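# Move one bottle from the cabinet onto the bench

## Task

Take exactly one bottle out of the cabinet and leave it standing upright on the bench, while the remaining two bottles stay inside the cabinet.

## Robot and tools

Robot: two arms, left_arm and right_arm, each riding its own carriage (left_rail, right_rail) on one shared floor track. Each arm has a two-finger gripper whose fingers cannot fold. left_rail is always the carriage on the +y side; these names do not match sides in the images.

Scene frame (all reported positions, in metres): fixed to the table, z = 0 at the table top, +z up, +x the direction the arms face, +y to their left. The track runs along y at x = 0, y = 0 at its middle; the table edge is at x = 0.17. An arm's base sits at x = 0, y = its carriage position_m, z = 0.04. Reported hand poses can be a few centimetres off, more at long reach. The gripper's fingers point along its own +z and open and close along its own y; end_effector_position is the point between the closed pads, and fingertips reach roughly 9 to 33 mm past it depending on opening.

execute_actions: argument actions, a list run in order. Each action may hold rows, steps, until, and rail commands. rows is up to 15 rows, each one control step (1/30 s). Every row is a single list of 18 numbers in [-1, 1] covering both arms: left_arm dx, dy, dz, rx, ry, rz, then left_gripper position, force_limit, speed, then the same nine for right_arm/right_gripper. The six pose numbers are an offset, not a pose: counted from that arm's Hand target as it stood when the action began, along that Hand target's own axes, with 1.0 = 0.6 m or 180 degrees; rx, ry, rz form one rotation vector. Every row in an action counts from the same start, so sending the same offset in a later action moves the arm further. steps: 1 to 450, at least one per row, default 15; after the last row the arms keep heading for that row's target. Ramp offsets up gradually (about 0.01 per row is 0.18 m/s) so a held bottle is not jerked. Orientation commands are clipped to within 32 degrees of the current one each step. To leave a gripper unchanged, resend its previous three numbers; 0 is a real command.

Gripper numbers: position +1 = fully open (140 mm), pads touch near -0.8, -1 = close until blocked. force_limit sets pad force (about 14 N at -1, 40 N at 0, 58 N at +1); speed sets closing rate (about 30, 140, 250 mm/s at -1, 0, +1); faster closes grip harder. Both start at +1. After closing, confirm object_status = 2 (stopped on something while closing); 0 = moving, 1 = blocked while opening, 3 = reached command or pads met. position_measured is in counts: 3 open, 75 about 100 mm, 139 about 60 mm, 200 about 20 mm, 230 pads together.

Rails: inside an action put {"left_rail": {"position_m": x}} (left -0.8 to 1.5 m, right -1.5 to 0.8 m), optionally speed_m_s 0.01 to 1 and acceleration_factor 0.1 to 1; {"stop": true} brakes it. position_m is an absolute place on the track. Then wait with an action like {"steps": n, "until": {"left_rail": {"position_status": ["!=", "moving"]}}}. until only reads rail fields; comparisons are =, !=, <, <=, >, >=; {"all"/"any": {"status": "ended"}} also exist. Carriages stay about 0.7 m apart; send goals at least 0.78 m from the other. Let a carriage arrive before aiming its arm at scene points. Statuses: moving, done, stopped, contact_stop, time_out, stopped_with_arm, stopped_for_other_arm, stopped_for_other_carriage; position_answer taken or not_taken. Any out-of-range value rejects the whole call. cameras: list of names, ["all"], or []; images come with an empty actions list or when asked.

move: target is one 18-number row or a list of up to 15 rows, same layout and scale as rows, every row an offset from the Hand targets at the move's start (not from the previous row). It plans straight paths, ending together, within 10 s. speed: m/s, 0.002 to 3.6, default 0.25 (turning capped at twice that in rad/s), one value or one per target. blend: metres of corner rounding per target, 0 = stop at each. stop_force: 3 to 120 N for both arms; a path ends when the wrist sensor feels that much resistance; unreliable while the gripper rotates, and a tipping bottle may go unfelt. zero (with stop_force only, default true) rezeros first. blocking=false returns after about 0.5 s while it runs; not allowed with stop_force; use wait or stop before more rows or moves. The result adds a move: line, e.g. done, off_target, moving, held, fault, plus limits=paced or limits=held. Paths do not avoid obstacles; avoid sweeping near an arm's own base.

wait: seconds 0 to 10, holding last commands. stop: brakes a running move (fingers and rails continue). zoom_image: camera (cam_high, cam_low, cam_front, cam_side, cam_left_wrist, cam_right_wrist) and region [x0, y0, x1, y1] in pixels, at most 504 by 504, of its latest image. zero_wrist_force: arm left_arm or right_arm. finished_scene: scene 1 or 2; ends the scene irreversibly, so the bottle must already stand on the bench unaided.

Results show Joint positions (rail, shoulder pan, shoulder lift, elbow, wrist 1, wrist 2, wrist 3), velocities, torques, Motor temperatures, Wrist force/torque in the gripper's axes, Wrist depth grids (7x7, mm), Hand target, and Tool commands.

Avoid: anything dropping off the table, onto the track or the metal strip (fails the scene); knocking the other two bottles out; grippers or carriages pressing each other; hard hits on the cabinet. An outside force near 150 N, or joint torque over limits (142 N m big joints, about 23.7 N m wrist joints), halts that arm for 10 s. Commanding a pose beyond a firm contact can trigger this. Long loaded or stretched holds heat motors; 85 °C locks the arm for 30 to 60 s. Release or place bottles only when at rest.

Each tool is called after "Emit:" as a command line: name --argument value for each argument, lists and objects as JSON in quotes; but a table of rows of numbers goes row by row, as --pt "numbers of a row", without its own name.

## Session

Emit:
execute_actions --actions '[]'

Scene clock: 0.00 s.
left_arm: end_effector_position=(+0.3456, +1.0122, +0.5800) position_measured=3 object_status=3 end_effector_quat_wxyz=(+0.000, +0.000, +1.000, +0.000) | right_arm: end_effector_position=(+0.3456, -1.0560, +0.5800) position_measured=3 object_status=3 end_effector_quat_wxyz=(+0.000, +0.000, +1.000, +0.000)
Joint positions: left_arm=[0.985 -0.316 -1.725 0.971 -0.816 -1.571 -0.316] | right_arm=[-1.083 -0.316 -1.725 0.971 -0.816 -1.571 -0.316]
Joint velocities: within noise
Joint torques (N m): no reading
Motor temperatures (°C): left_arm=[38 31 38 39 42 36] | right_arm=[32 31 32 35 38 41]
Wrist force (N): no reading
Wrist torque (N m): no reading
Wrist force, peak (N): no reading
Wrist depth (mm): cam_left_wrist=[647 651 655 657 655 653 655 / 667 682 686 684 686 682 686 / 722 706 727 717 713 - 699 / 734 145 784 798 759 759 770 / 105 795 816 828 816 798 109 / - 819 889 892 847 - - / 1925 1942 2013 1960 2013 2032 -] | cam_right_wrist=[680 668 658 658 656 658 641 / 697 704 711 691 687 678 685 / 747 742 739 725 715 730 725 / 781 138 786 767 792 762 140 / - 128 - - 827 833 114 / - 890 923 890 883 - - / - 2270 2160 1902 2041 1987 1969]
Hand target: left_arm +0.3456, +1.0122, +0.5800; +0.000, +0.000, +1.000, +0.000 | right_arm +0.3456, -1.0560, +0.5800; +0.000, +0.000, +1.000, +0.000
Tool commands: left_gripper/position=+1.0 left_gripper/force_limit=+1.0 left_gripper/speed=+1.0 right_gripper/position=+1.0 right_gripper/force_limit=+1.0 right_gripper/speed=+1.0
left_rail: position_m=0.985 position_status=done
right_rail: position_m=-1.083 position_status=done

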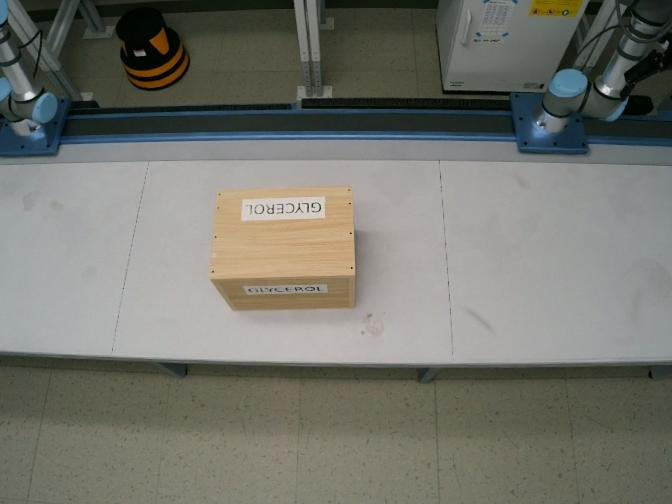

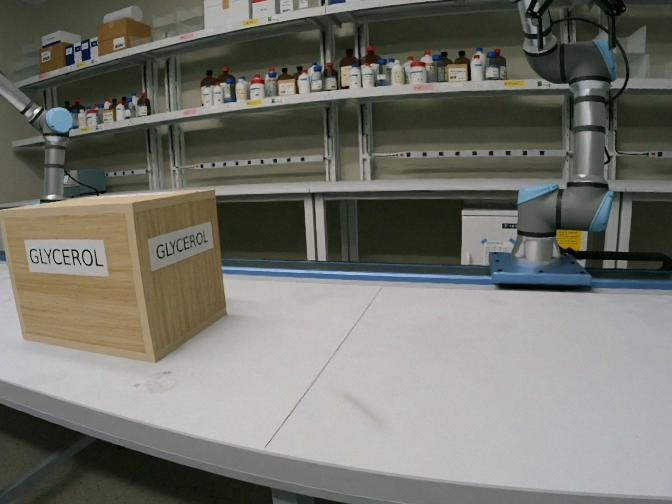

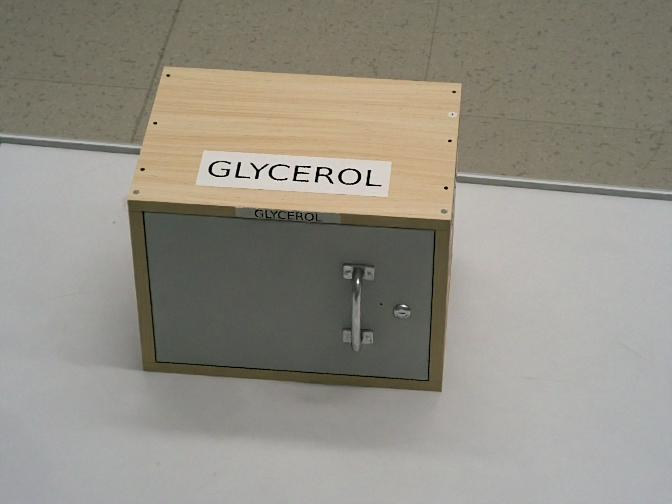

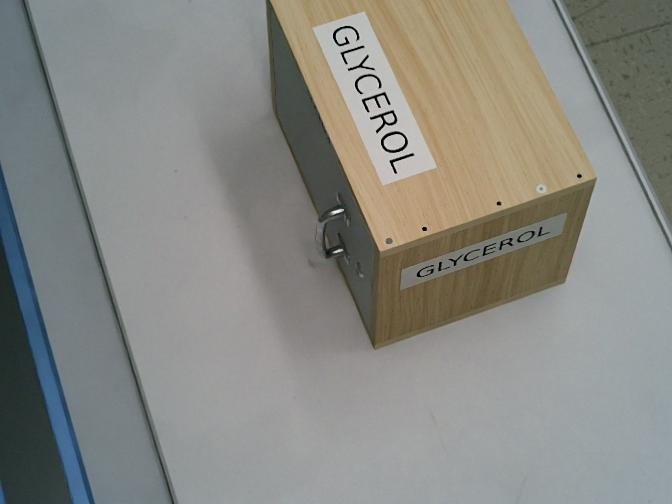

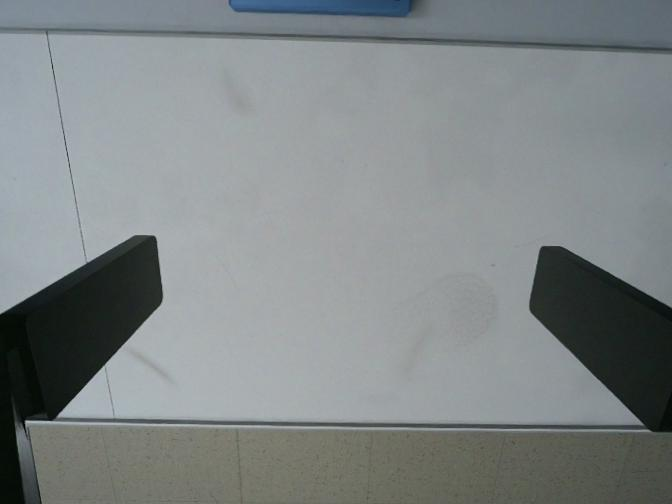

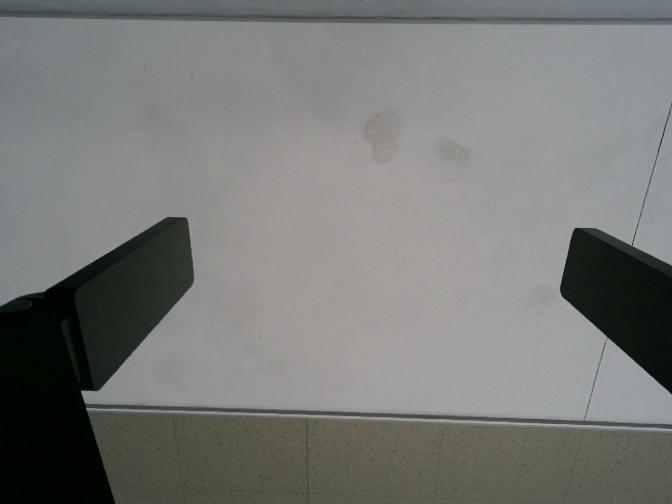

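Emit:
execute_actions --actions '[{"right_rail":{"position_m":-1.0,"acceleration_factor":0.6},"left_rail":{"position_m":0.80,"acceleration_factor":0.6},"steps":250,"until":{"all":{"status":"ended"}}}]'

Emit:
move --pt "0 -0.3 0.05 0 0 0.5 -0.22 -1 0 0 0.2 0 0 0 0.5 -0.85 -1 0" --pt "0 -0.6 0.12 0 0 0.99 -0.22 -1 0 0.08 0.5 0.3 -0.3019 0.3019 0.4311 -0.85 -1 0" --pt "0.0093 -0.978 0.2667 0.3428 0.061 -0.8263 -0.22 -1 0 0.1593 0.8383 0.55 -0.3019 0.3019 0.4311 -0.85 -1 0" --speed 0.5 --blend 0.03 --cameras '["cam_left_wrist","cam_high","cam_right_wrist"]'

Scene clock: 65.13 s.
left_arm: end_effector_position=(+0.3456, +0.8272, +0.5800) position_measured=3 object_status=3 end_effector_quat_wxyz=(+0.000, +0.000, +1.000, +0.000) | right_arm: end_effector_position=(+0.3456, -0.9728, +0.5800) position_measured=3 object_status=3 end_effector_quat_wxyz=(+0.000, +0.000, +1.000, +0.000)
Joint positions: left_arm=[0.8 -0.316 -1.725 0.971 -0.816 -1.571 -0.316] | right_arm=[-1 -0.316 -1.725 0.971 -0.816 -1.571 -0.316]
Joint torques (N m): left_arm=[-1.1 -11.57 -15.88 -2.64 0.24 -0.06] | right_arm=[-0.51 -10.35 -19.56 -3.42 -0.2 0.02]
Wrist force (N): left_arm=[0.5 -0.3 -0.1] | right_arm=[-0.5 0.2 -0.4]
Wrist torque (N m): left_arm=[-0.06 -0.10 0.00] | right_arm=[0.04 0.10 -0.01]
Wrist force, peak (N): left_arm=[0.5 -0.9 -0.6] | right_arm=[-0.4 1.3 0.1]
Wrist depth (mm): cam_left_wrist=[653 642 667 653 659 661 659 / 673 686 - - 679 684 682 / 715 713 722 - - 667 729 / - 744 759 - 767 746 787 / 105 136 801 - 819 145 109 / - - - - 867 903 - / 2090 1960 1995 2032 1977 2051 -] | cam_right_wrist=[662 668 656 658 654 649 660 / 713 704 700 691 687 687 676 / 747 734 739 725 725 727 718 / 783 138 795 778 789 789 140 / - 128 - 843 862 818 114 / - 919 904 897 939 833 - / - 2099 2060 2119 2099 2247 2119]
Hand target: left_arm +0.3456, +0.8272, +0.5800; +0.000, +0.000, +1.000, +0.000 | right_arm +0.3456, -0.9728, +0.5800; +0.000, +0.000, +1.000, +0.000
Tool commands: left_gripper/position=+1.0 left_gripper/force_limit=+1.0 left_gripper/speed=+1.0 right_gripper/position=+1.0 right_gripper/force_limit=+1.0 right_gripper/speed=+1.0
left_rail: position_m=0.800 position_status=done
right_rail: position_m=-1.000 position_status=done

Scene clock: 71.60 s.
left_arm: end_effector_position=(+0.3400, +0.2404, +0.4200) position_measured=157 object_status=3 end_effector_quat_wxyz=(+0.067, +0.909, -0.162, +0.377) | right_arm: end_effector_position=(+0.2500, -0.4698, +0.2500) position_measured=232 object_status=3 end_effector_quat_wxyz=(-0.406, +0.579, +0.579, +0.406)
Joint positions: left_arm=[0.8 -1.571 -1.576 1.628 -1.955 -0.844 2.05] | right_arm=[-1 0.364 -1.457 2.496 -3.383 -0.499 2.409]
Joint torques (N m): left_arm=[-5.8 -21.31 -15.56 -4.83 3.31 2.76] | right_arm=[11.95 -12.04 -2.74 -4.96 -0.78 1.36]
Wrist force (N): left_arm=[1.6 0.1 -0.1] | right_arm=[-3.1 0.9 -3.1]
Wrist torque (N m): left_arm=[0.04 -0.46 -0.07] | right_arm=[0.12 0.70 -0.02]
Wrist force, peak (N): left_arm=[2.0 -0.2 0.0] | right_arm=[-4.8 0.1 -2.7]
Wrist depth (mm): cam_left_wrist=[2032 2110 393 387 391 395 398 / 1844 1908 376 342 345 356 380 / 675 675 649 322 357 433 692 / 620 623 549 425 425 616 649 / - 86 96 569 109 90 582 / - 71 71 530 - 69 70 / - - 481 490 - - 72] | cam_right_wrist=[- - 1271 1340 1365 551 382 / - - 976 1025 963 551 411 / - - 803 645 702 509 463 / 1624 - 566 120 527 526 513 / 1514 - 77 89 87 94 451 / - 60 - 64 64 - 65 / - - - - - - -]
Hand target: left_arm +0.3400, +0.2404, +0.4200; +0.067, +0.909, -0.162, +0.377 | right_arm +0.2500, -0.4698, +0.2500; -0.406, +0.579, +0.579, +0.406
Off the commanded pose: left_arm 0.000 m, 0 deg | right_arm 0.000 m, 0 deg.
left_rail: position_m=0.800 position_status=done
right_rail: position_m=-1.000 position_status=done
move: done
Images, in order (width x height): cam_high 672x504, cam_left_wrist 672x504, cam_right_wrist 672x504.

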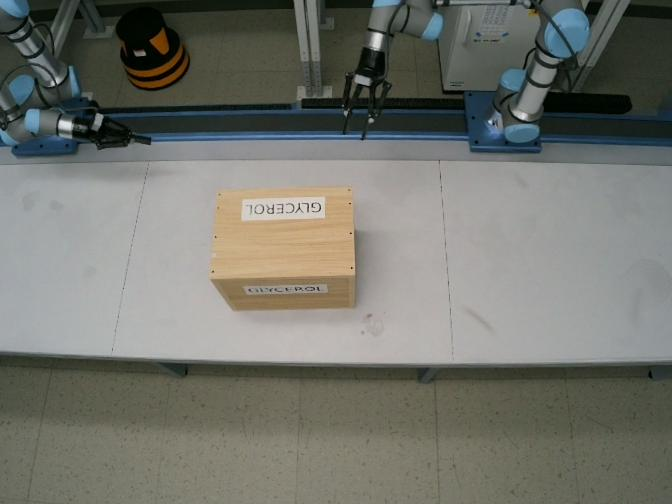

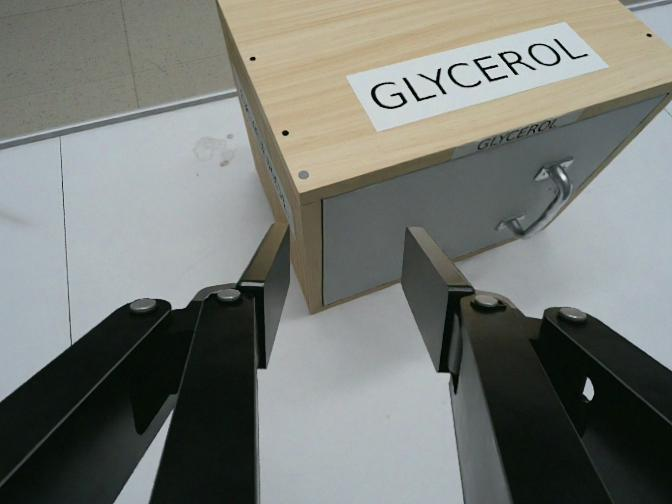

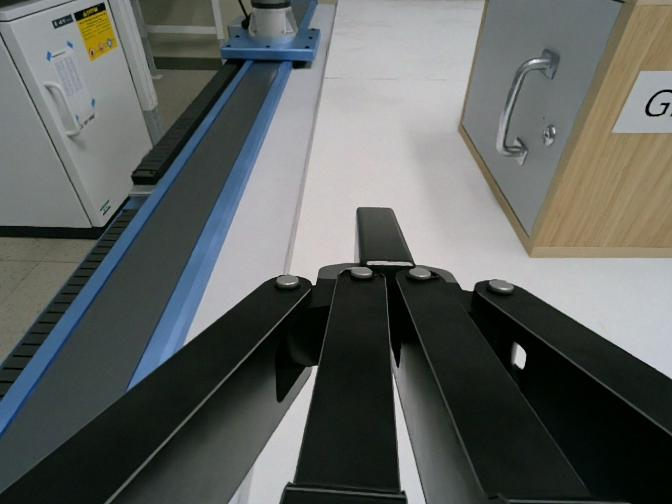

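Now to the pre-approach pose (yaw −10, pitch 20).

Emit:
move --target '[-0.1692,0.4448,0.4058,0.0473,0.1385,-0.0301,-0.22,-1,0, 0,0,0,0,0,0,-0.85,-1,0]' --speed 0.25 --cameras '["cam_left_wrist","cam_side","cam_right_wrist"]'

Scene clock: 77.67 s.
left_arm: end_effector_position=(+0.3425, -0.0448, +0.1762) position_measured=157 object_status=3 end_effector_quat_wxyz=(+0.051, +0.816, -0.072, +0.572) | right_arm: end_effector_position=(+0.2500, -0.4698, +0.2500) position_measured=232 object_status=3 end_effector_quat_wxyz=(-0.406, +0.579, +0.579, +0.406)
Joint positions: left_arm=[0.8 -1.67 -0.629 1.137 -2.29 -0.356 1.795] | right_arm=[-1 0.364 -1.457 2.496 -3.384 -0.499 2.41]
Joint torques (N m): left_arm=[7.44 -50.34 -28.42 -1.11 4.4 -2.64] | right_arm=[12.74 -11.59 -3.71 -4.79 -0.58 1.24]
Wrist force (N): left_arm=[2.5 -0.6 0.0] | right_arm=[-3.2 0.8 -3.3]
Wrist torque (N m): left_arm=[-0.09 -0.62 0.04] | right_arm=[0.09 0.72 -0.01]
Wrist force, peak (N): left_arm=[2.6 -1.2 -1.4] | right_arm=[-3.6 1.1 -3.2]
Wrist depth (mm): cam_left_wrist=[188 194 203 212 222 231 2850 / 207 214 224 231 249 784 3658 / 230 240 252 265 283 584 585 / 255 269 270 304 301 453 452 / 279 89 96 345 109 91 368 / - 71 71 301 - 69 70 / - - 253 261 - - 72] | cam_right_wrist=[- - 494 484 1332 548 382 / - 2079 1002 897 767 547 411 / - - 742 706 680 543 465 / 1712 - 569 120 530 527 520 / 1660 - 77 89 87 94 453 / - 60 - 64 64 - 65 / - - - - - - -]
Hand target: left_arm +0.3425, -0.0448, +0.1762; +0.051, +0.816, -0.072, +0.572 | right_arm +0.2500, -0.4698, +0.2500; -0.406, +0.579, +0.579, +0.406
Off the commanded pose: left_arm 0.000 m, 0 deg | right_arm 0.000 m, 0 deg.
left_rail: position_m=0.800 position_status=done
right_rail: position_m=-1.000 position_status=done
move: done
Images, in order (width x height): cam_side 672x504, cam_left_wrist 672x504, cam_right_wrist 672x504.

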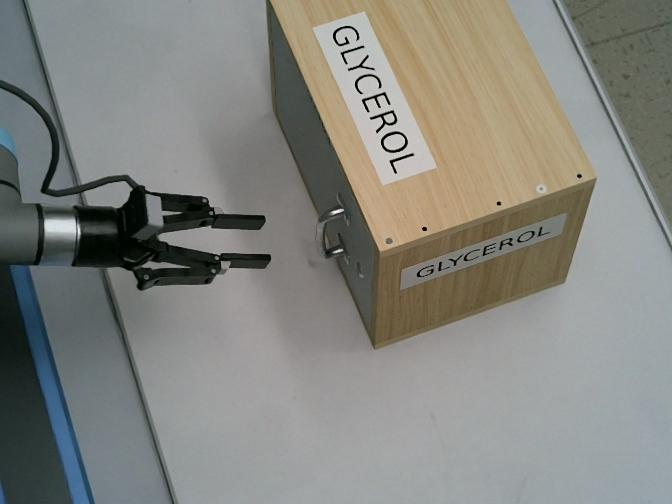

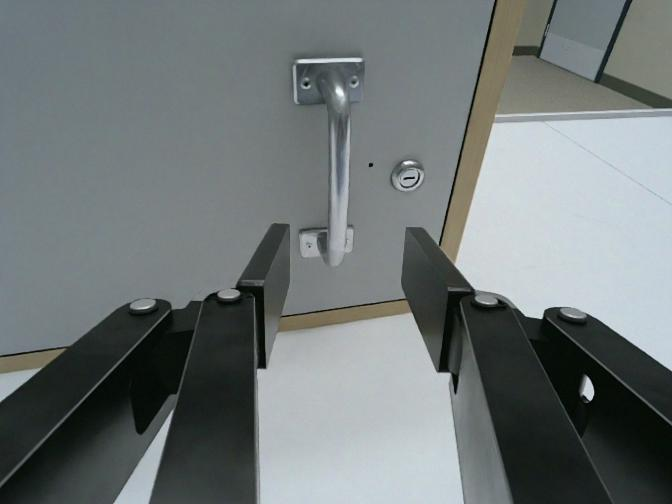

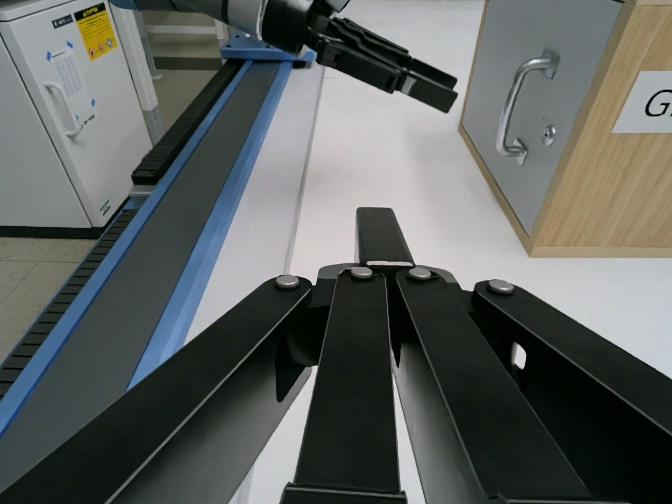

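Emit:
move --target '[0,-0.0065,0.1183,0,0,0,-0.22,-1,0, 0,0,0,0,0,0,-0.85,-1,0]' --speed 0.06 --stop_force 15

Emit:
execute_actions --actions '[{"rows":[[0,0,0,0,0,0,-1,0.0,-1,0,0,0,0,0,0,-0.85,-1,0]],"steps":60}]' --cameras '["cam_left_wrist"]'

Scene clock: 121.20 s.
left_arm: end_effector_position=(+0.4089, -0.0527, +0.1520) position_measured=157 object_status=3 end_effector_quat_wxyz=(+0.051, +0.816, -0.072, +0.572) | right_arm: end_effector_position=(+0.2500, -0.4698, +0.2500) position_measured=232 object_status=3 end_effector_quat_wxyz=(-0.406, +0.579, +0.579, +0.406)
Joint positions: left_arm=[0.8 -1.586 -0.521 1.045 -2.513 -0.382 2.017] | right_arm=[-1 0.364 -1.457 2.496 -3.384 -0.499 2.41]
Joint torques (N m): left_arm=[6.02 -53.27 -26.19 -4.71 0.59 2.79] | right_arm=[12.85 -10.39 -3.13 -5.1 -0.28 1.28]
Wrist force (N): left_arm=[2.4 -0.9 -0.2] | right_arm=[-3.1 1.0 -3.0]
Wrist torque (N m): left_arm=[-0.17 -0.59 -0.12] | right_arm=[0.14 0.69 -0.02]
Wrist force, peak (N): left_arm=[2.9 -0.7 -0.1] | right_arm=[-3.3 1.4 -3.4]
Wrist depth (mm): cam_left_wrist=[135 138 144 148 158 168 3540 / 149 152 160 157 177 187 3276 / 165 170 179 182 202 222 546 / 184 192 194 211 217 391 416 / - 89 96 255 120 91 335 / - 71 71 274 - 69 70 / - - 230 237 - - 72] | cam_right_wrist=[- 597 527 488 527 548 382 / - 3134 - 967 543 513 408 / - 781 689 697 689 544 459 / 1809 563 568 120 548 528 516 / 1464 - 77 89 87 94 449 / - 60 - 64 64 - 65 / - - - - - - -]
Hand target: left_arm +0.4089, -0.0527, +0.1520; +0.051, +0.816, -0.072, +0.572 | right_arm +0.2500, -0.4698, +0.2500; -0.406, +0.579, +0.579, +0.406
Off the commanded pose: left_arm 0.000 m, 0 deg | right_arm 0.000 m, 0 deg.
left_rail: position_m=0.800 position_status=done
right_rail: position_m=-1.000 position_status=done
move: done

Scene clock: 123.40 s.
left_arm: end_effector_position=(+0.4089, -0.0527, +0.1520) position_measured=215 object_status=2 end_effector_quat_wxyz=(+0.051, +0.816, -0.072, +0.572) | right_arm: end_effector_position=(+0.2500, -0.4698, +0.2500) position_measured=232 object_status=3 end_effector_quat_wxyz=(-0.406, +0.579, +0.579, +0.406)
Joint positions: left_arm=[0.8 -1.586 -0.521 1.045 -2.513 -0.382 2.017] | right_arm=[-1 0.364 -1.457 2.496 -3.384 -0.499 2.41]
Joint torques (N m): left_arm=[7.11 -52.94 -8.98 -0.44 6.11 1.48] | right_arm=[12.12 -10.77 -2.81 -4.53 -0.32 1.19]
Wrist force (N): left_arm=[2.6 10.8 -5.9] | right_arm=[-3.0 1.1 -3.3]
Wrist torque (N m): left_arm=[-0.42 -0.57 0.01] | right_arm=[0.16 0.68 -0.02]
Wrist force, peak (N): left_arm=[4.3 16.0 2.7] | right_arm=[-3.5 1.4 -3.2]
Wrist depth (mm): cam_left_wrist=[135 138 144 148 158 167 - / 149 153 160 155 178 189 2582 / 165 170 180 179 202 222 549 / 184 192 206 167 232 391 415 / 210 210 91 87 94 270 337 / - - - - - 70 70 / - - - - - - -] | cam_right_wrist=[- 610 584 485 548 548 380 / - 3708 - 939 765 521 411 / - - 689 720 695 547 460 / 1839 - 572 120 544 526 531 / 1524 - 77 89 87 93 424 / - 60 - 64 64 - 65 / - - - - - - -]
Hand target: left_arm +0.4089, -0.0527, +0.1520; +0.051, +0.816, -0.072, +0.572 | right_arm +0.2500, -0.4698, +0.2500; -0.406, +0.579, +0.579, +0.406
Off the commanded pose: left_arm 0.000 m, 0 deg | right_arm 0.000 m, 0 deg.
left_rail: position_m=0.800 position_status=done
right_rail: position_m=-1.000 position_status=done
Images, in order (width x height): cam_left_wrist 672x504.

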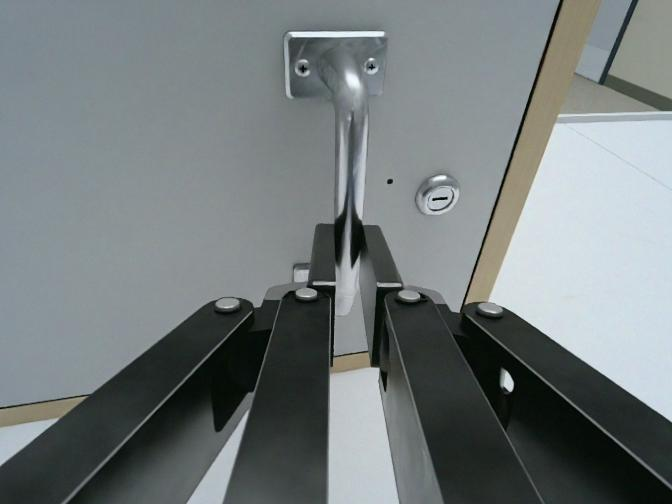

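Emit:
move --pt "-0.0125 -0.003 -0.0347 -0.0196 0 0.0071 -1 0 -1 0 0 0 0 0 0 -0.85 -1 0" --pt "-0.0375 -0.0184 -0.1031 -0.0587 0 0.0214 -1 0 -1 0 0 0 0 0 0 -0.85 -1 0" --pt "-0.0611 -0.0462 -0.1678 -0.0979 0 0.0356 -1 0 -1 0 0 0 0 0 0 -0.85 -1 0" --pt "-0.0827 -0.0856 -0.2273 -0.137 0 0.0499 -1 0 -1 0 0 0 0 0 0 -0.85 -1 0" --speed 0.07 --blend 0.01 --stop_force 60 --cameras '["cam_left_wrist","cam_high"]'

Scene clock: 135.60 s.
left_arm: end_effector_position=(+0.2751, +0.0234, +0.1518) position_measured=215 object_status=2 end_effector_quat_wxyz=(+0.179, +0.778, -0.256, +0.545) | right_arm: end_effector_position=(+0.2500, -0.4698, +0.2500) position_measured=232 object_status=3 end_effector_quat_wxyz=(-0.406, +0.579, +0.579, +0.406)
Joint positions: left_arm=[0.8 -1.728 -0.778 1.738 -3.433 -0.583 2.56] | right_arm=[-1 0.364 -1.457 2.496 -3.384 -0.499 2.41]
Joint torques (N m): left_arm=[-0.25 -60.33 -4.87 -5.36 3.06 2.55] | right_arm=[12.72 -11.48 -4.98 -4.84 -0.65 1.15]
Wrist force (N): left_arm=[-1.2 9.7 3.9] | right_arm=[-3.2 1.1 -3.3]
Wrist torque (N m): left_arm=[-0.47 -0.74 0.08] | right_arm=[0.16 0.72 -0.01]
Wrist force, peak (N): left_arm=[5.7 16.3 1.4] | right_arm=[-3.9 1.3 -3.2]
Wrist depth (mm): cam_left_wrist=[143 146 149 149 154 157 2743 / 160 162 166 160 174 178 741 / 179 181 185 180 196 482 523 / 201 207 212 168 225 393 388 / 238 - 91 87 95 322 338 / - - - - - 70 70 / - - - - - - -] | cam_right_wrist=[- 720 747 622 514 732 380 / - - 976 890 590 781 415 / - - 706 695 664 629 466 / 1809 - 576 120 544 530 526 / 1752 - 77 89 86 94 472 / - 60 - 64 64 - 65 / - - - - - - -]
Hand target: left_arm +0.2751, +0.0234, +0.1518; +0.179, +0.778, -0.256, +0.545 | right_arm +0.2500, -0.4698, +0.2500; -0.406, +0.579, +0.579, +0.406
Off the commanded pose: left_arm 0.000 m, 0 deg | right_arm 0.000 m, 0 deg.
left_rail: position_m=0.800 position_status=done
right_rail: position_m=-1.000 position_status=done
move: done
Images, in order (width x height): cam_high 672x504, cam_left_wrist 672x504.

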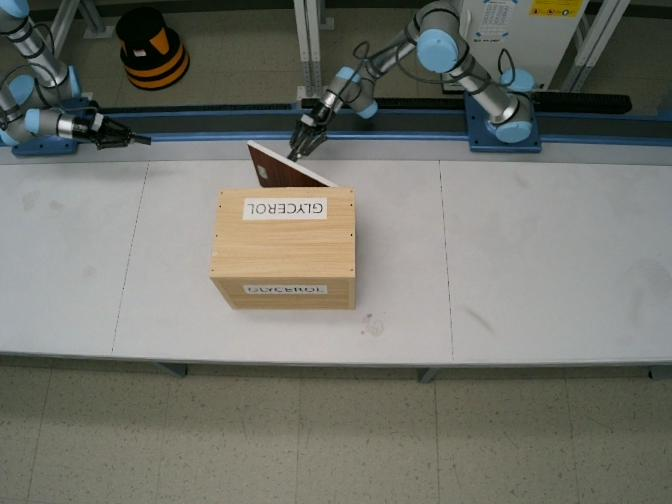

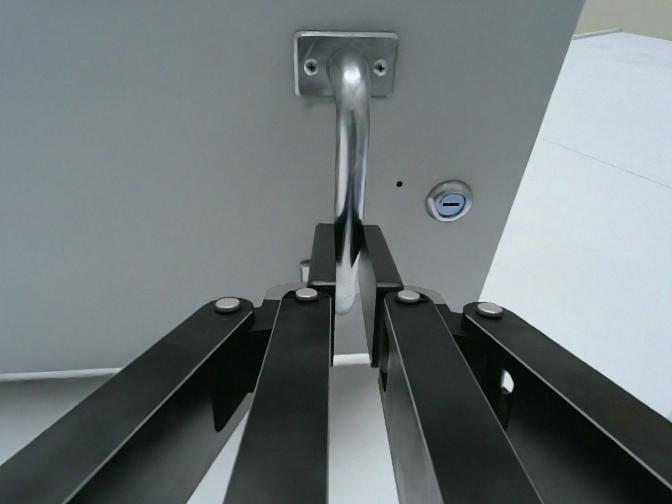

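Emit:
move --pt "-0.0245 -0.0198 -0.0675 -0.0392 0 0.0143 -1 0 -1 0 0 0 0 0 0 -0.85 -1 0" --pt "-0.0477 -0.0522 -0.131 -0.0783 0 0.0285 -1 0 -1 0 0 0 0 0 0 -0.85 -1 0" --pt "-0.0685 -0.0958 -0.1882 -0.1175 0 0.0428 -1 0 -1 0 0 0 0 0 0 -0.85 -1 0" --speed 0.08 --blend 0.01 --stop_force 60 --cameras '["cam_high", "cam_left_wrist"]'

Scene clock: 203.80 s.
left_arm: end_effector_position=(+0.2125, +0.1410, +0.1517) position_measured=215 object_status=2 end_effector_quat_wxyz=(+0.282, +0.713, -0.403, +0.500) | right_arm: end_effector_position=(+0.2500, -0.4698, +0.2500) position_measured=232 object_status=3 end_effector_quat_wxyz=(-0.406, +0.579, +0.579, +0.406)
Joint positions: left_arm=[0.8 -1.75 -0.947 2.261 -4.005 -0.9 2.85] | right_arm=[-1 0.364 -1.457 2.496 -3.384 -0.499 2.41]
Joint torques (N m): left_arm=[11.85 -49.63 -1.38 -7.25 2.33 2.59] | right_arm=[13.21 -12.65 -5.02 -5.01 -0.6 1.24]
Wrist force (N): left_arm=[-4.2 7.0 4.2] | right_arm=[-3.0 1.4 -3.1]
Wrist torque (N m): left_arm=[-0.49 -0.92 0.06] | right_arm=[0.22 0.68 -0.02]
Wrist force, peak (N): left_arm=[-1.3 11.7 4.5] | right_arm=[-3.6 1.0 -3.1]
Wrist depth (mm): cam_left_wrist=[- 152 153 150 150 154 1081 / 169 169 169 162 171 171 838 / 190 190 191 182 192 202 547 / 218 218 219 168 220 409 425 / 254 - 91 87 95 241 342 / - - - - - 70 70 / - - - - - - -] | cam_right_wrist=[1382 3321 935 589 662 732 388 / 1324 - 1021 666 742 795 419 / - - 720 689 706 632 475 / 1854 - 566 120 524 530 526 / 1712 - 77 89 86 94 452 / - 60 - 64 64 - 65 / - - - - - - -]
Hand target: left_arm +0.2125, +0.1410, +0.1517; +0.282, +0.713, -0.403, +0.500 | right_arm +0.2500, -0.4698, +0.2500; -0.406, +0.579, +0.579, +0.406
Off the commanded pose: left_arm 0.000 m, 0 deg | right_arm 0.000 m, 0 deg.
left_rail: position_m=0.800 position_status=done
right_rail: position_m=-1.000 position_status=done
move: done
Images, in order (width x height): cam_high 672x504, cam_left_wrist 672x504.

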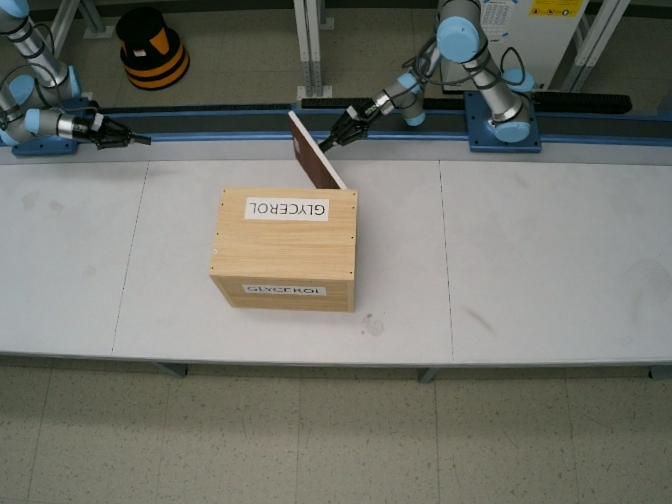

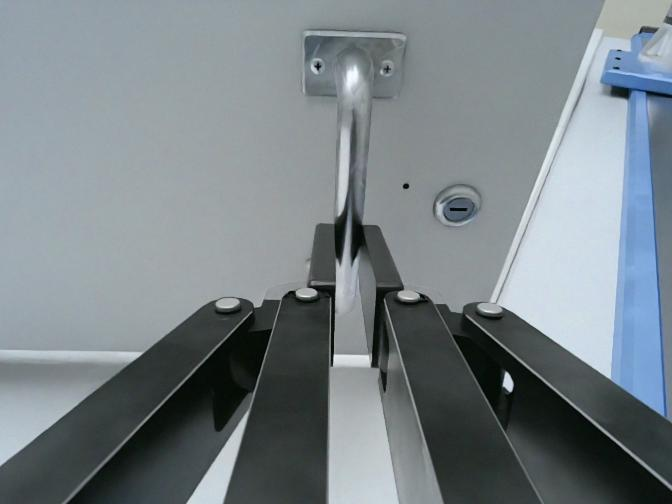

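Emit:
move --pt "-0.0235 -0.0315 -0.0647 -0.0392 0 0.0143 -1 0 -1 0 0 0 0 0 0 -0.85 -1 0" --pt "-0.0448 -0.0735 -0.1232 -0.0783 0 0.0285 -1 0 -1 0 0 0 0 0 0 -0.85 -1 0" --pt "-0.0633 -0.1259 -0.1741 -0.1175 0 0.0428 -1 0 -1 0 0 0 0 0 0 -0.85 -1 0" --pt "-0.0713 -0.1553 -0.1961 -0.137 0 0.05 -1 0 -1 0 0 0 0 0 0 -0.85 -1 0" --speed 0.08 --blend 0.01 --stop_force 60 --cameras '["cam_high", "cam_left_wrist"]'

Scene clock: 227.13 s.
left_arm: end_effector_position=(+0.2276, +0.2963, +0.1518) position_measured=215 object_status=2 end_effector_quat_wxyz=(+0.388, +0.603, -0.554, +0.423) | right_arm: end_effector_position=(+0.2500, -0.4698, +0.2500) position_measured=232 object_status=3 end_effector_quat_wxyz=(-0.406, +0.579, +0.579, +0.406)
Joint positions: left_arm=[0.8 -1.28 -0.985 2.576 -4.377 -1.764 3.214] | right_arm=[-1 0.364 -1.457 2.496 -3.384 -0.499 2.41]
Joint torques (N m): left_arm=[10.51 -45.27 -11.78 -5.34 0.19 2.66] | right_arm=[13.42 -12.24 -5.03 -4.68 -0.48 1.08]
Wrist force (N): left_arm=[-8.8 5.4 6.1] | right_arm=[-3.5 0.7 -3.0]
Wrist torque (N m): left_arm=[-0.31 -1.10 0.07] | right_arm=[0.08 0.77 -0.02]
Wrist force, peak (N): left_arm=[-12.0 4.3 7.5] | right_arm=[-3.3 1.2 -3.4]
Wrist depth (mm): cam_left_wrist=[156 156 155 150 150 151 - / - 174 172 170 169 167 - / 197 195 194 183 190 190 - / 227 224 222 167 217 386 406 / 267 247 90 87 95 236 328 / - - - - - 70 70 / - - - - - - -] | cam_right_wrist=[- - 1196 742 744 757 392 / 1473 - - 833 821 775 432 / - - 709 697 693 520 483 / 1725 - 568 120 547 545 525 / 1473 - 77 89 87 94 453 / - 60 - 64 64 - 65 / - - - - - - -]
Hand target: left_arm +0.2276, +0.2963, +0.1518; +0.388, +0.603, -0.554, +0.423 | right_arm +0.2500, -0.4698, +0.2500; -0.406, +0.579, +0.579, +0.406
Off the commanded pose: left_arm 0.000 m, 0 deg | right_arm 0.000 m, 0 deg.
left_rail: position_m=0.800 position_status=done
right_rail: position_m=-1.000 position_status=done
move: done
Images, in order (width x height): cam_high 672x504, cam_left_wrist 672x504.

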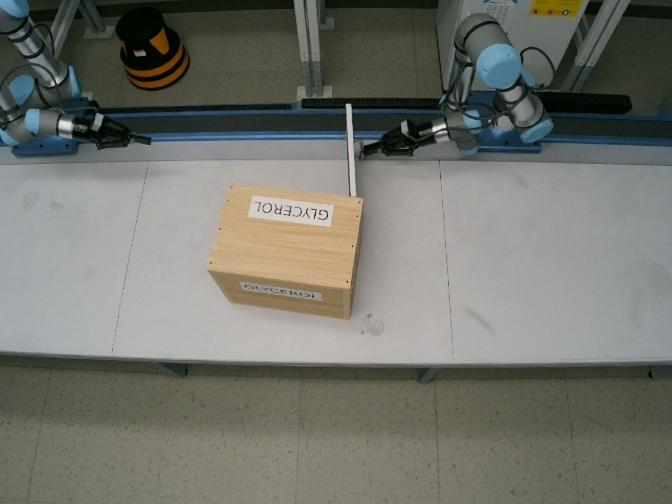

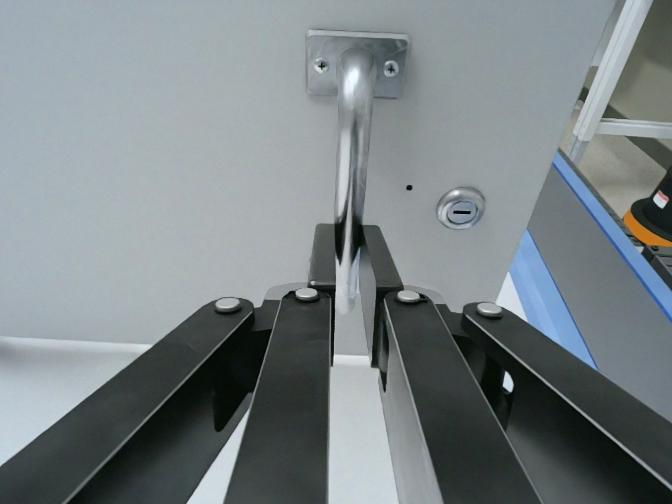

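Emit:
execute_actions --actions '[{"right_rail":{"position_m":-0.70,"speed_m_s":0.5,"acceleration_factor":0.6},"steps":120,"until":{"right_rail":{"position_status":["!=","moving"]}}}]'

Emit:
move --target '[0,0,0,0,0,0,-1,0,-1,-0.0541,0.0433,0.1439,-0.4029,0.0474,0.1079,-0.85,-1,0]' --speed 0.35 --cameras '["cam_high", "cam_right_wrist"]'

Scene clock: 238.60 s.
left_arm: end_effector_position=(+0.2276, +0.2963, +0.1518) position_measured=215 object_status=2 end_effector_quat_wxyz=(+0.388, +0.603, -0.554, +0.423) | right_arm: end_effector_position=(+0.2500, -0.1698, +0.2500) position_measured=232 object_status=3 end_effector_quat_wxyz=(-0.406, +0.579, +0.579, +0.406)
Joint positions: left_arm=[0.8 -1.28 -0.985 2.576 -4.377 -1.764 3.214] | right_arm=[-0.7 0.364 -1.457 2.496 -3.384 -0.499 2.41]
Joint torques (N m): left_arm=[10 -44.46 -13.85 -5.4 0.12 2.56] | right_arm=[8.44 -12.16 -7.63 -3.88 -0.08 1.2]
Wrist force (N): left_arm=[-9.1 5.4 6.1] | right_arm=[-3.2 0.8 -2.9]
Wrist torque (N m): left_arm=[-0.31 -1.09 0.06] | right_arm=[0.10 0.72 -0.02]
Wrist force, peak (N): left_arm=[-9.9 5.9 5.9] | right_arm=[-3.7 1.3 -4.2]
Wrist depth (mm): cam_left_wrist=[156 156 155 151 149 151 - / 174 174 172 164 169 167 - / 197 196 194 184 191 189 2195 / 226 225 222 167 217 384 406 / 265 248 90 87 95 236 329 / - - - - - 70 69 / - - - - - - -] | cam_right_wrist=[1503 - 752 450 456 453 467 / - 2928 1011 503 506 516 515 / - - 662 565 572 586 552 / 1473 - 575 120 547 545 519 / 424 - 77 89 86 94 430 / - 60 - 64 64 - 65 / - - - - - - -]
Hand target: left_arm +0.2276, +0.2963, +0.1518; +0.388, +0.603, -0.554, +0.423 | right_arm +0.2500, -0.1698, +0.2500; -0.406, +0.579, +0.579, +0.406
Tool commands: left_gripper/position=-1.0 left_gripper/force_limit=+0.0 left_gripper/speed=-1.0 right_gripper/position=-0.85 right_gripper/force_limit=-1.0 right_gripper/speed=+0.0
Off the commanded pose: left_arm 0.000 m, 0 deg | right_arm 0.000 m, 0 deg.
left_rail: position_m=0.800 position_status=done
right_rail: position_m=-0.700 speed_m_s=0.50 position_status=done

Scene clock: 241.47 s.
left_arm: end_effector_position=(+0.2276, +0.2963, +0.1518) position_measured=215 object_status=2 end_effector_quat_wxyz=(+0.388, +0.603, -0.554, +0.423) | right_arm: end_effector_position=(+0.2760, -0.0998, +0.1900) position_measured=232 object_status=3 end_effector_quat_wxyz=(-0.084, +0.759, +0.100, +0.637)
Joint positions: left_arm=[0.8 -1.28 -0.985 2.576 -4.377 -1.764 3.214] | right_arm=[-0.7 1.35 -0.79 1.914 -3.903 -2.631 3.461]
Joint torques (N m): left_arm=[9.68 -44.17 -11.68 -5.36 0.14 2.58] | right_arm=[12.68 -36.49 -22.45 -1.09 -2.63 1.51]
Wrist force (N): left_arm=[-9.0 5.5 5.7] | right_arm=[-3.3 0.8 -3.5]
Wrist torque (N m): left_arm=[-0.27 -1.05 0.06] | right_arm=[0.06 0.74 -0.05]
Wrist force, peak (N): left_arm=[-9.6 5.8 6.3] | right_arm=[-3.8 0.5 -3.7]
Wrist depth (mm): cam_left_wrist=[156 155 154 151 150 151 - / 174 174 172 164 169 167 - / 198 193 194 183 190 194 2263 / 228 224 222 167 218 384 404 / 265 248 91 87 95 236 328 / - - - - - 70 70 / - - - - - - -] | cam_right_wrist=[357 460 587 566 526 276 - / 362 477 636 622 556 339 3708 / 374 510 615 641 601 3371 3423 / 386 488 501 120 328 555 551 / 387 430 77 89 87 94 421 / - 60 - 64 64 - 65 / - - - - - - -]
Hand target: left_arm +0.2276, +0.2963, +0.1518; +0.388, +0.603, -0.554, +0.423 | right_arm +0.2760, -0.0998, +0.1900; -0.084, +0.759, +0.100, +0.637
Off the commanded pose: left_arm 0.000 m, 0 deg | right_arm 0.000 m, 0 deg.
left_rail: position_m=0.800 position_status=done
right_rail: position_m=-0.700 speed_m_s=0.50 position_status=done
move: done
Images, in order (width x height): cam_high 672x504, cam_right_wrist 672x504.

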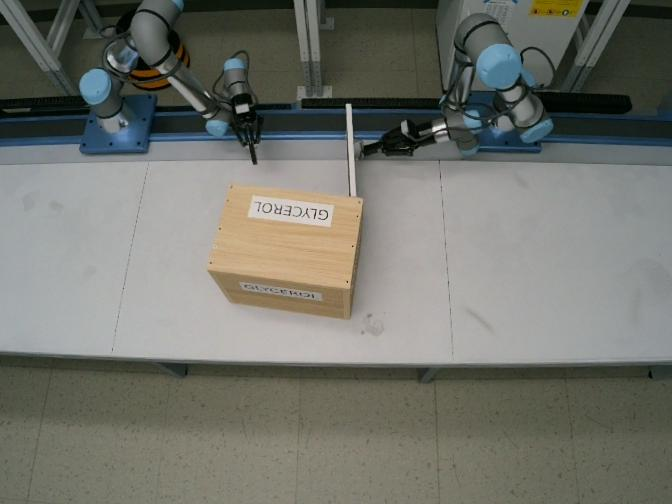

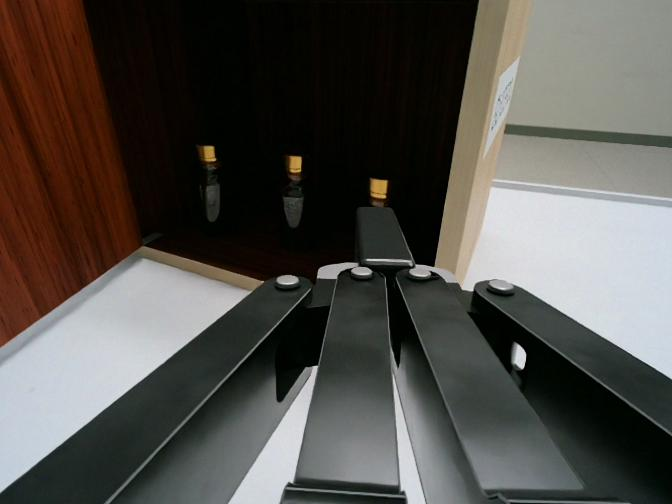

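Emit:
zoom_image --camera "cam_right_wrist" --region '[150, 110, 450, 310]'

Scaled by 1.680.

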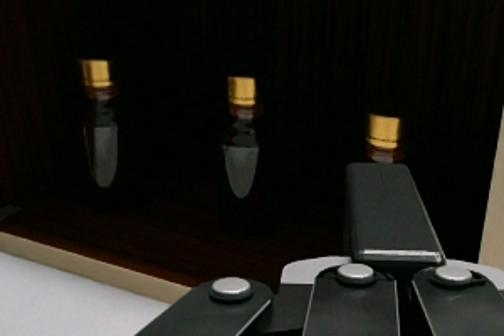

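Emit:
move --target '[0,0,0,0,0,0,-1,0,-1,-0.171,0.0337,0.1348,0,-0.1111,0,0.04,-1,0]' --speed 0.2 --cameras '["cam_right_wrist"]'

Scene clock: 286.60 s.
left_arm: end_effector_position=(+0.2276, +0.2963, +0.1518) position_measured=215 object_status=2 end_effector_quat_wxyz=(+0.388, +0.603, -0.554, +0.423) | right_arm: end_effector_position=(+0.3409, -0.1033, +0.0750) position_measured=124 object_status=3 end_effector_quat_wxyz=(-0.065, +0.858, +0.113, +0.496)
Joint positions: left_arm=[0.8 -1.28 -0.985 2.576 -4.377 -1.764 3.214] | right_arm=[-0.7 1.166 -0.828 1.977 -3.54 -2.32 3.707]
Joint torques (N m): left_arm=[10.36 -44.28 -11.88 -5.37 0.09 2.57] | right_arm=[-13.46 -36.47 -23.25 -2.02 0.69 1.3]
Wrist force (N): left_arm=[-9.3 5.4 6.0] | right_arm=[-2.9 0.8 -2.5]
Wrist torque (N m): left_arm=[-0.32 -1.10 0.07] | right_arm=[0.13 0.68 -0.02]
Wrist force, peak (N): left_arm=[-9.7 5.7 6.3] | right_arm=[-3.5 0.2 -4.3]
Wrist depth (mm): cam_left_wrist=[156 156 154 150 149 151 - / 174 174 172 164 170 167 - / 197 196 193 184 190 195 - / 228 225 223 166 217 380 406 / 266 248 90 87 95 236 328 / - - - - - 70 70 / - - - - - - -] | cam_right_wrist=[362 360 338 366 366 405 449 / 347 331 316 297 295 338 353 / 287 289 289 279 270 289 290 / 246 252 142 246 239 239 247 / - 85 91 214 214 111 88 / - 75 - 190 189 84 65 / - - - 170 170 79 -]
Hand target: left_arm +0.2276, +0.2963, +0.1518; +0.388, +0.603, -0.554, +0.423 | right_arm +0.3410, -0.1033, +0.0749; -0.065, +0.859, +0.113, +0.496
Off the commanded pose: left_arm 0.000 m, 0 deg | right_arm 0.000 m, 0 deg.
left_rail: position_m=0.800 position_status=done
right_rail: position_m=-0.700 speed_m_s=0.50 position_status=done
move: done
Images, in order (width x height): cam_right_wrist 672x504.

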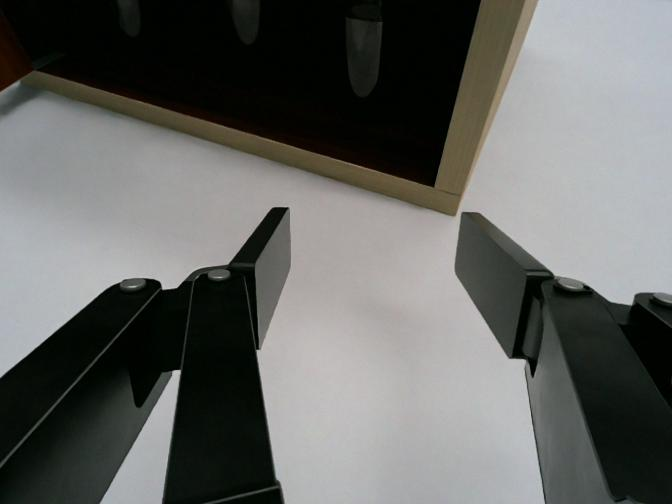

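Emit:
zoom_image --camera "cam_right_wrist" --region '[200, 0, 500, 200]'

Scaled by 1.680.

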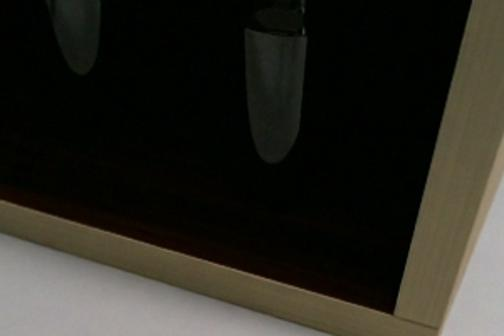

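Emit:
move --target '[0,0,0,0,0,0,-1,0,-1,0.0663,0,0.1349,0,0,0,0.04,-1,0]' --speed 0.08 --stop_force 12 --cameras '["cam_right_wrist"]'

Scene clock: 317.83 s.
left_arm: end_effector_position=(+0.2276, +0.2963, +0.1518) position_measured=215 object_status=2 end_effector_quat_wxyz=(+0.388, +0.603, -0.554, +0.423) | right_arm: end_effector_position=(+0.4279, -0.0800, +0.0689) position_measured=124 object_status=3 end_effector_quat_wxyz=(-0.065, +0.859, +0.113, +0.496)
Joint positions: left_arm=[0.8 -1.28 -0.985 2.576 -4.377 -1.764 3.214] | right_arm=[-0.7 1.041 -0.75 1.827 -3.537 -2.225 3.6]
Joint torques (N m): left_arm=[9.94 -44.31 -12.51 -5.19 0.33 2.57] | right_arm=[-15.47 -39.72 -24.81 -1.94 0.2 -1.23]
Wrist force (N): left_arm=[-8.8 5.5 5.5] | right_arm=[-3.3 -1.6 -3.6]
Wrist torque (N m): left_arm=[-0.28 -1.09 0.07] | right_arm=[0.17 0.68 0.18]
Wrist force, peak (N): left_arm=[-9.9 5.3 5.9] | right_arm=[-4.7 -5.1 -4.9]
Wrist depth (mm): cam_left_wrist=[157 156 155 151 149 151 152 / 174 174 172 163 169 167 - / 197 196 194 184 190 194 2335 / 227 225 222 167 218 371 391 / 259 247 90 87 95 237 327 / - - - - - 70 70 / - - - - - - -] | cam_right_wrist=[270 371 247 350 357 350 97 / 297 299 278 204 282 119 312 / 270 261 250 235 244 132 278 / 238 245 147 220 207 144 237 / - 85 91 207 201 111 88 / - 75 179 183 183 84 65 / - - - 164 164 - -]
Hand target: left_arm +0.2276, +0.2963, +0.1518; +0.388, +0.603, -0.554, +0.423 | right_arm +0.4279, -0.0800, +0.0689; -0.065, +0.859, +0.113, +0.496
Off the commanded pose: left_arm 0.000 m, 0 deg | right_arm 0.000 m, 0 deg.
left_rail: position_m=0.800 position_status=done
right_rail: position_m=-0.700 speed_m_s=0.50 position_status=done
move: done
Images, in order (width x height): cam_right_wrist 672x504.

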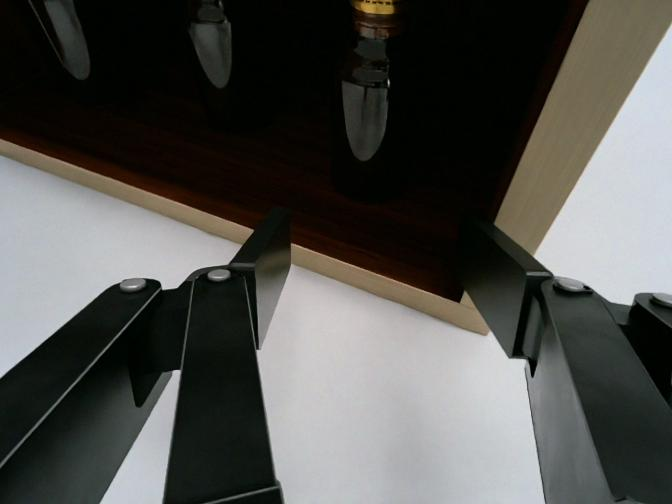

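Emit:
move --target '[0,0,0,0,0,0,-1,0,-1,0.0379,-0.003,0.0743,0,0,0,0.04,-1,0]' --speed 0.06 --stop_force 10 --cameras '["cam_right_wrist", "cam_front"]'

Scene clock: 333.43 s.
left_arm: end_effector_position=(+0.2276, +0.2963, +0.1518) position_measured=215 object_status=2 end_effector_quat_wxyz=(+0.388, +0.603, -0.554, +0.423) | right_arm: end_effector_position=(+0.4599, -0.0704, +0.0673) position_measured=124 object_status=3 end_effector_quat_wxyz=(-0.065, +0.859, +0.113, +0.496)
Joint positions: left_arm=[0.8 -1.28 -0.985 2.576 -4.377 -1.764 3.214] | right_arm=[-0.7 1.002 -0.72 1.761 -3.519 -2.195 3.57]
Joint torques (N m): left_arm=[-1.38 -45.34 -7.76 -5.44 0.27 2.43] | right_arm=[12.58 -55.29 -3.97 -5.39 -3.12 0.79]
Wrist force (N): left_arm=[-8.4 0.2 5.8] | right_arm=[-2.8 1.1 -2.4]
Wrist torque (N m): left_arm=[-0.19 -1.11 0.02] | right_arm=[0.18 0.65 0.13]
Wrist force, peak (N): left_arm=[-9.7 5.8 5.9] | right_arm=[-11.2 -2.1 -17.4]
Wrist depth (mm): cam_left_wrist=[156 156 157 150 149 151 - / 175 175 172 164 169 167 - / 198 196 194 184 190 194 2360 / 244 225 221 167 217 380 404 / 269 248 90 87 95 235 328 / - - - - - 70 70 / - - - - - - -] | cam_right_wrist=[243 359 220 366 327 320 115 / 274 289 245 170 279 288 90 / 249 249 250 201 232 222 94 / 235 229 147 209 205 118 113 / - 85 91 195 184 111 88 / - 75 177 181 181 86 65 / - - - 162 162 80 -]
Hand target: left_arm +0.2276, +0.2963, +0.1518; +0.388, +0.603, -0.554, +0.423 | right_arm +0.4599, -0.0704, +0.0673; -0.065, +0.859, +0.113, +0.496 (not the last commanded pose)
Off the commanded pose: left_arm 0.000 m, 0 deg | right_arm 0.017 m, 0 deg.
left_rail: position_m=0.800 position_status=done
right_rail: position_m=-0.700 speed_m_s=0.50 position_status=done
move: contact (right_arm)
Images, in order (width x height): cam_front 672x504, cam_right_wrist 672x504.

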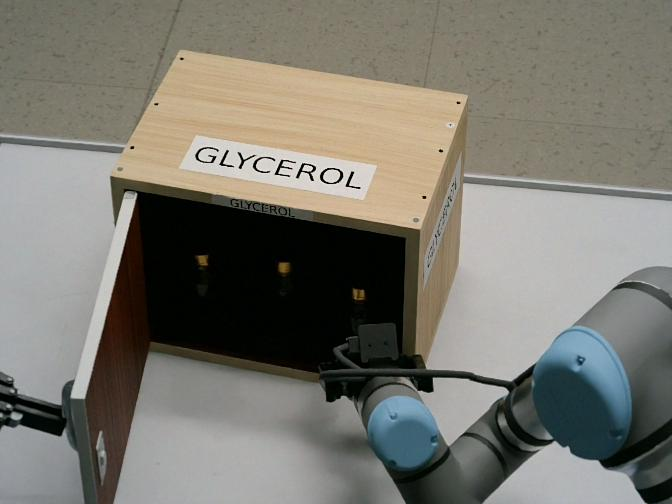

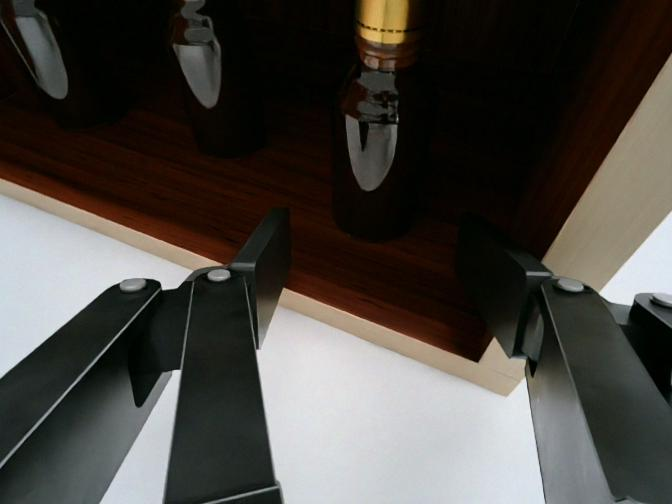

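Emit:
zoom_image --camera "cam_right_wrist" --region '[280, 0, 480, 260]'

Emit:
zoom_image --camera "cam_front" --region '[120, 160, 480, 440]'

Scaled by 1.938.

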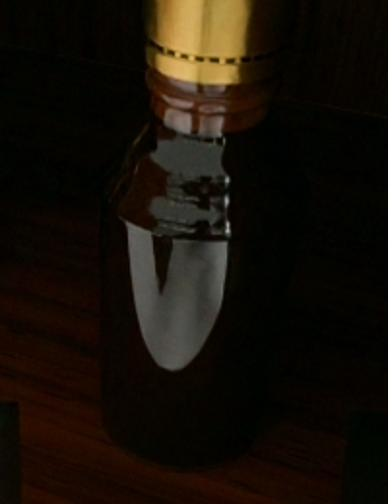

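Scaled by 1.400.

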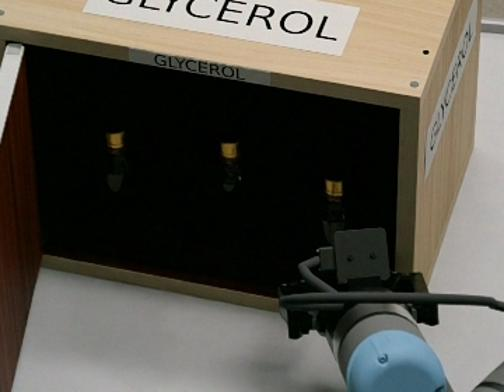

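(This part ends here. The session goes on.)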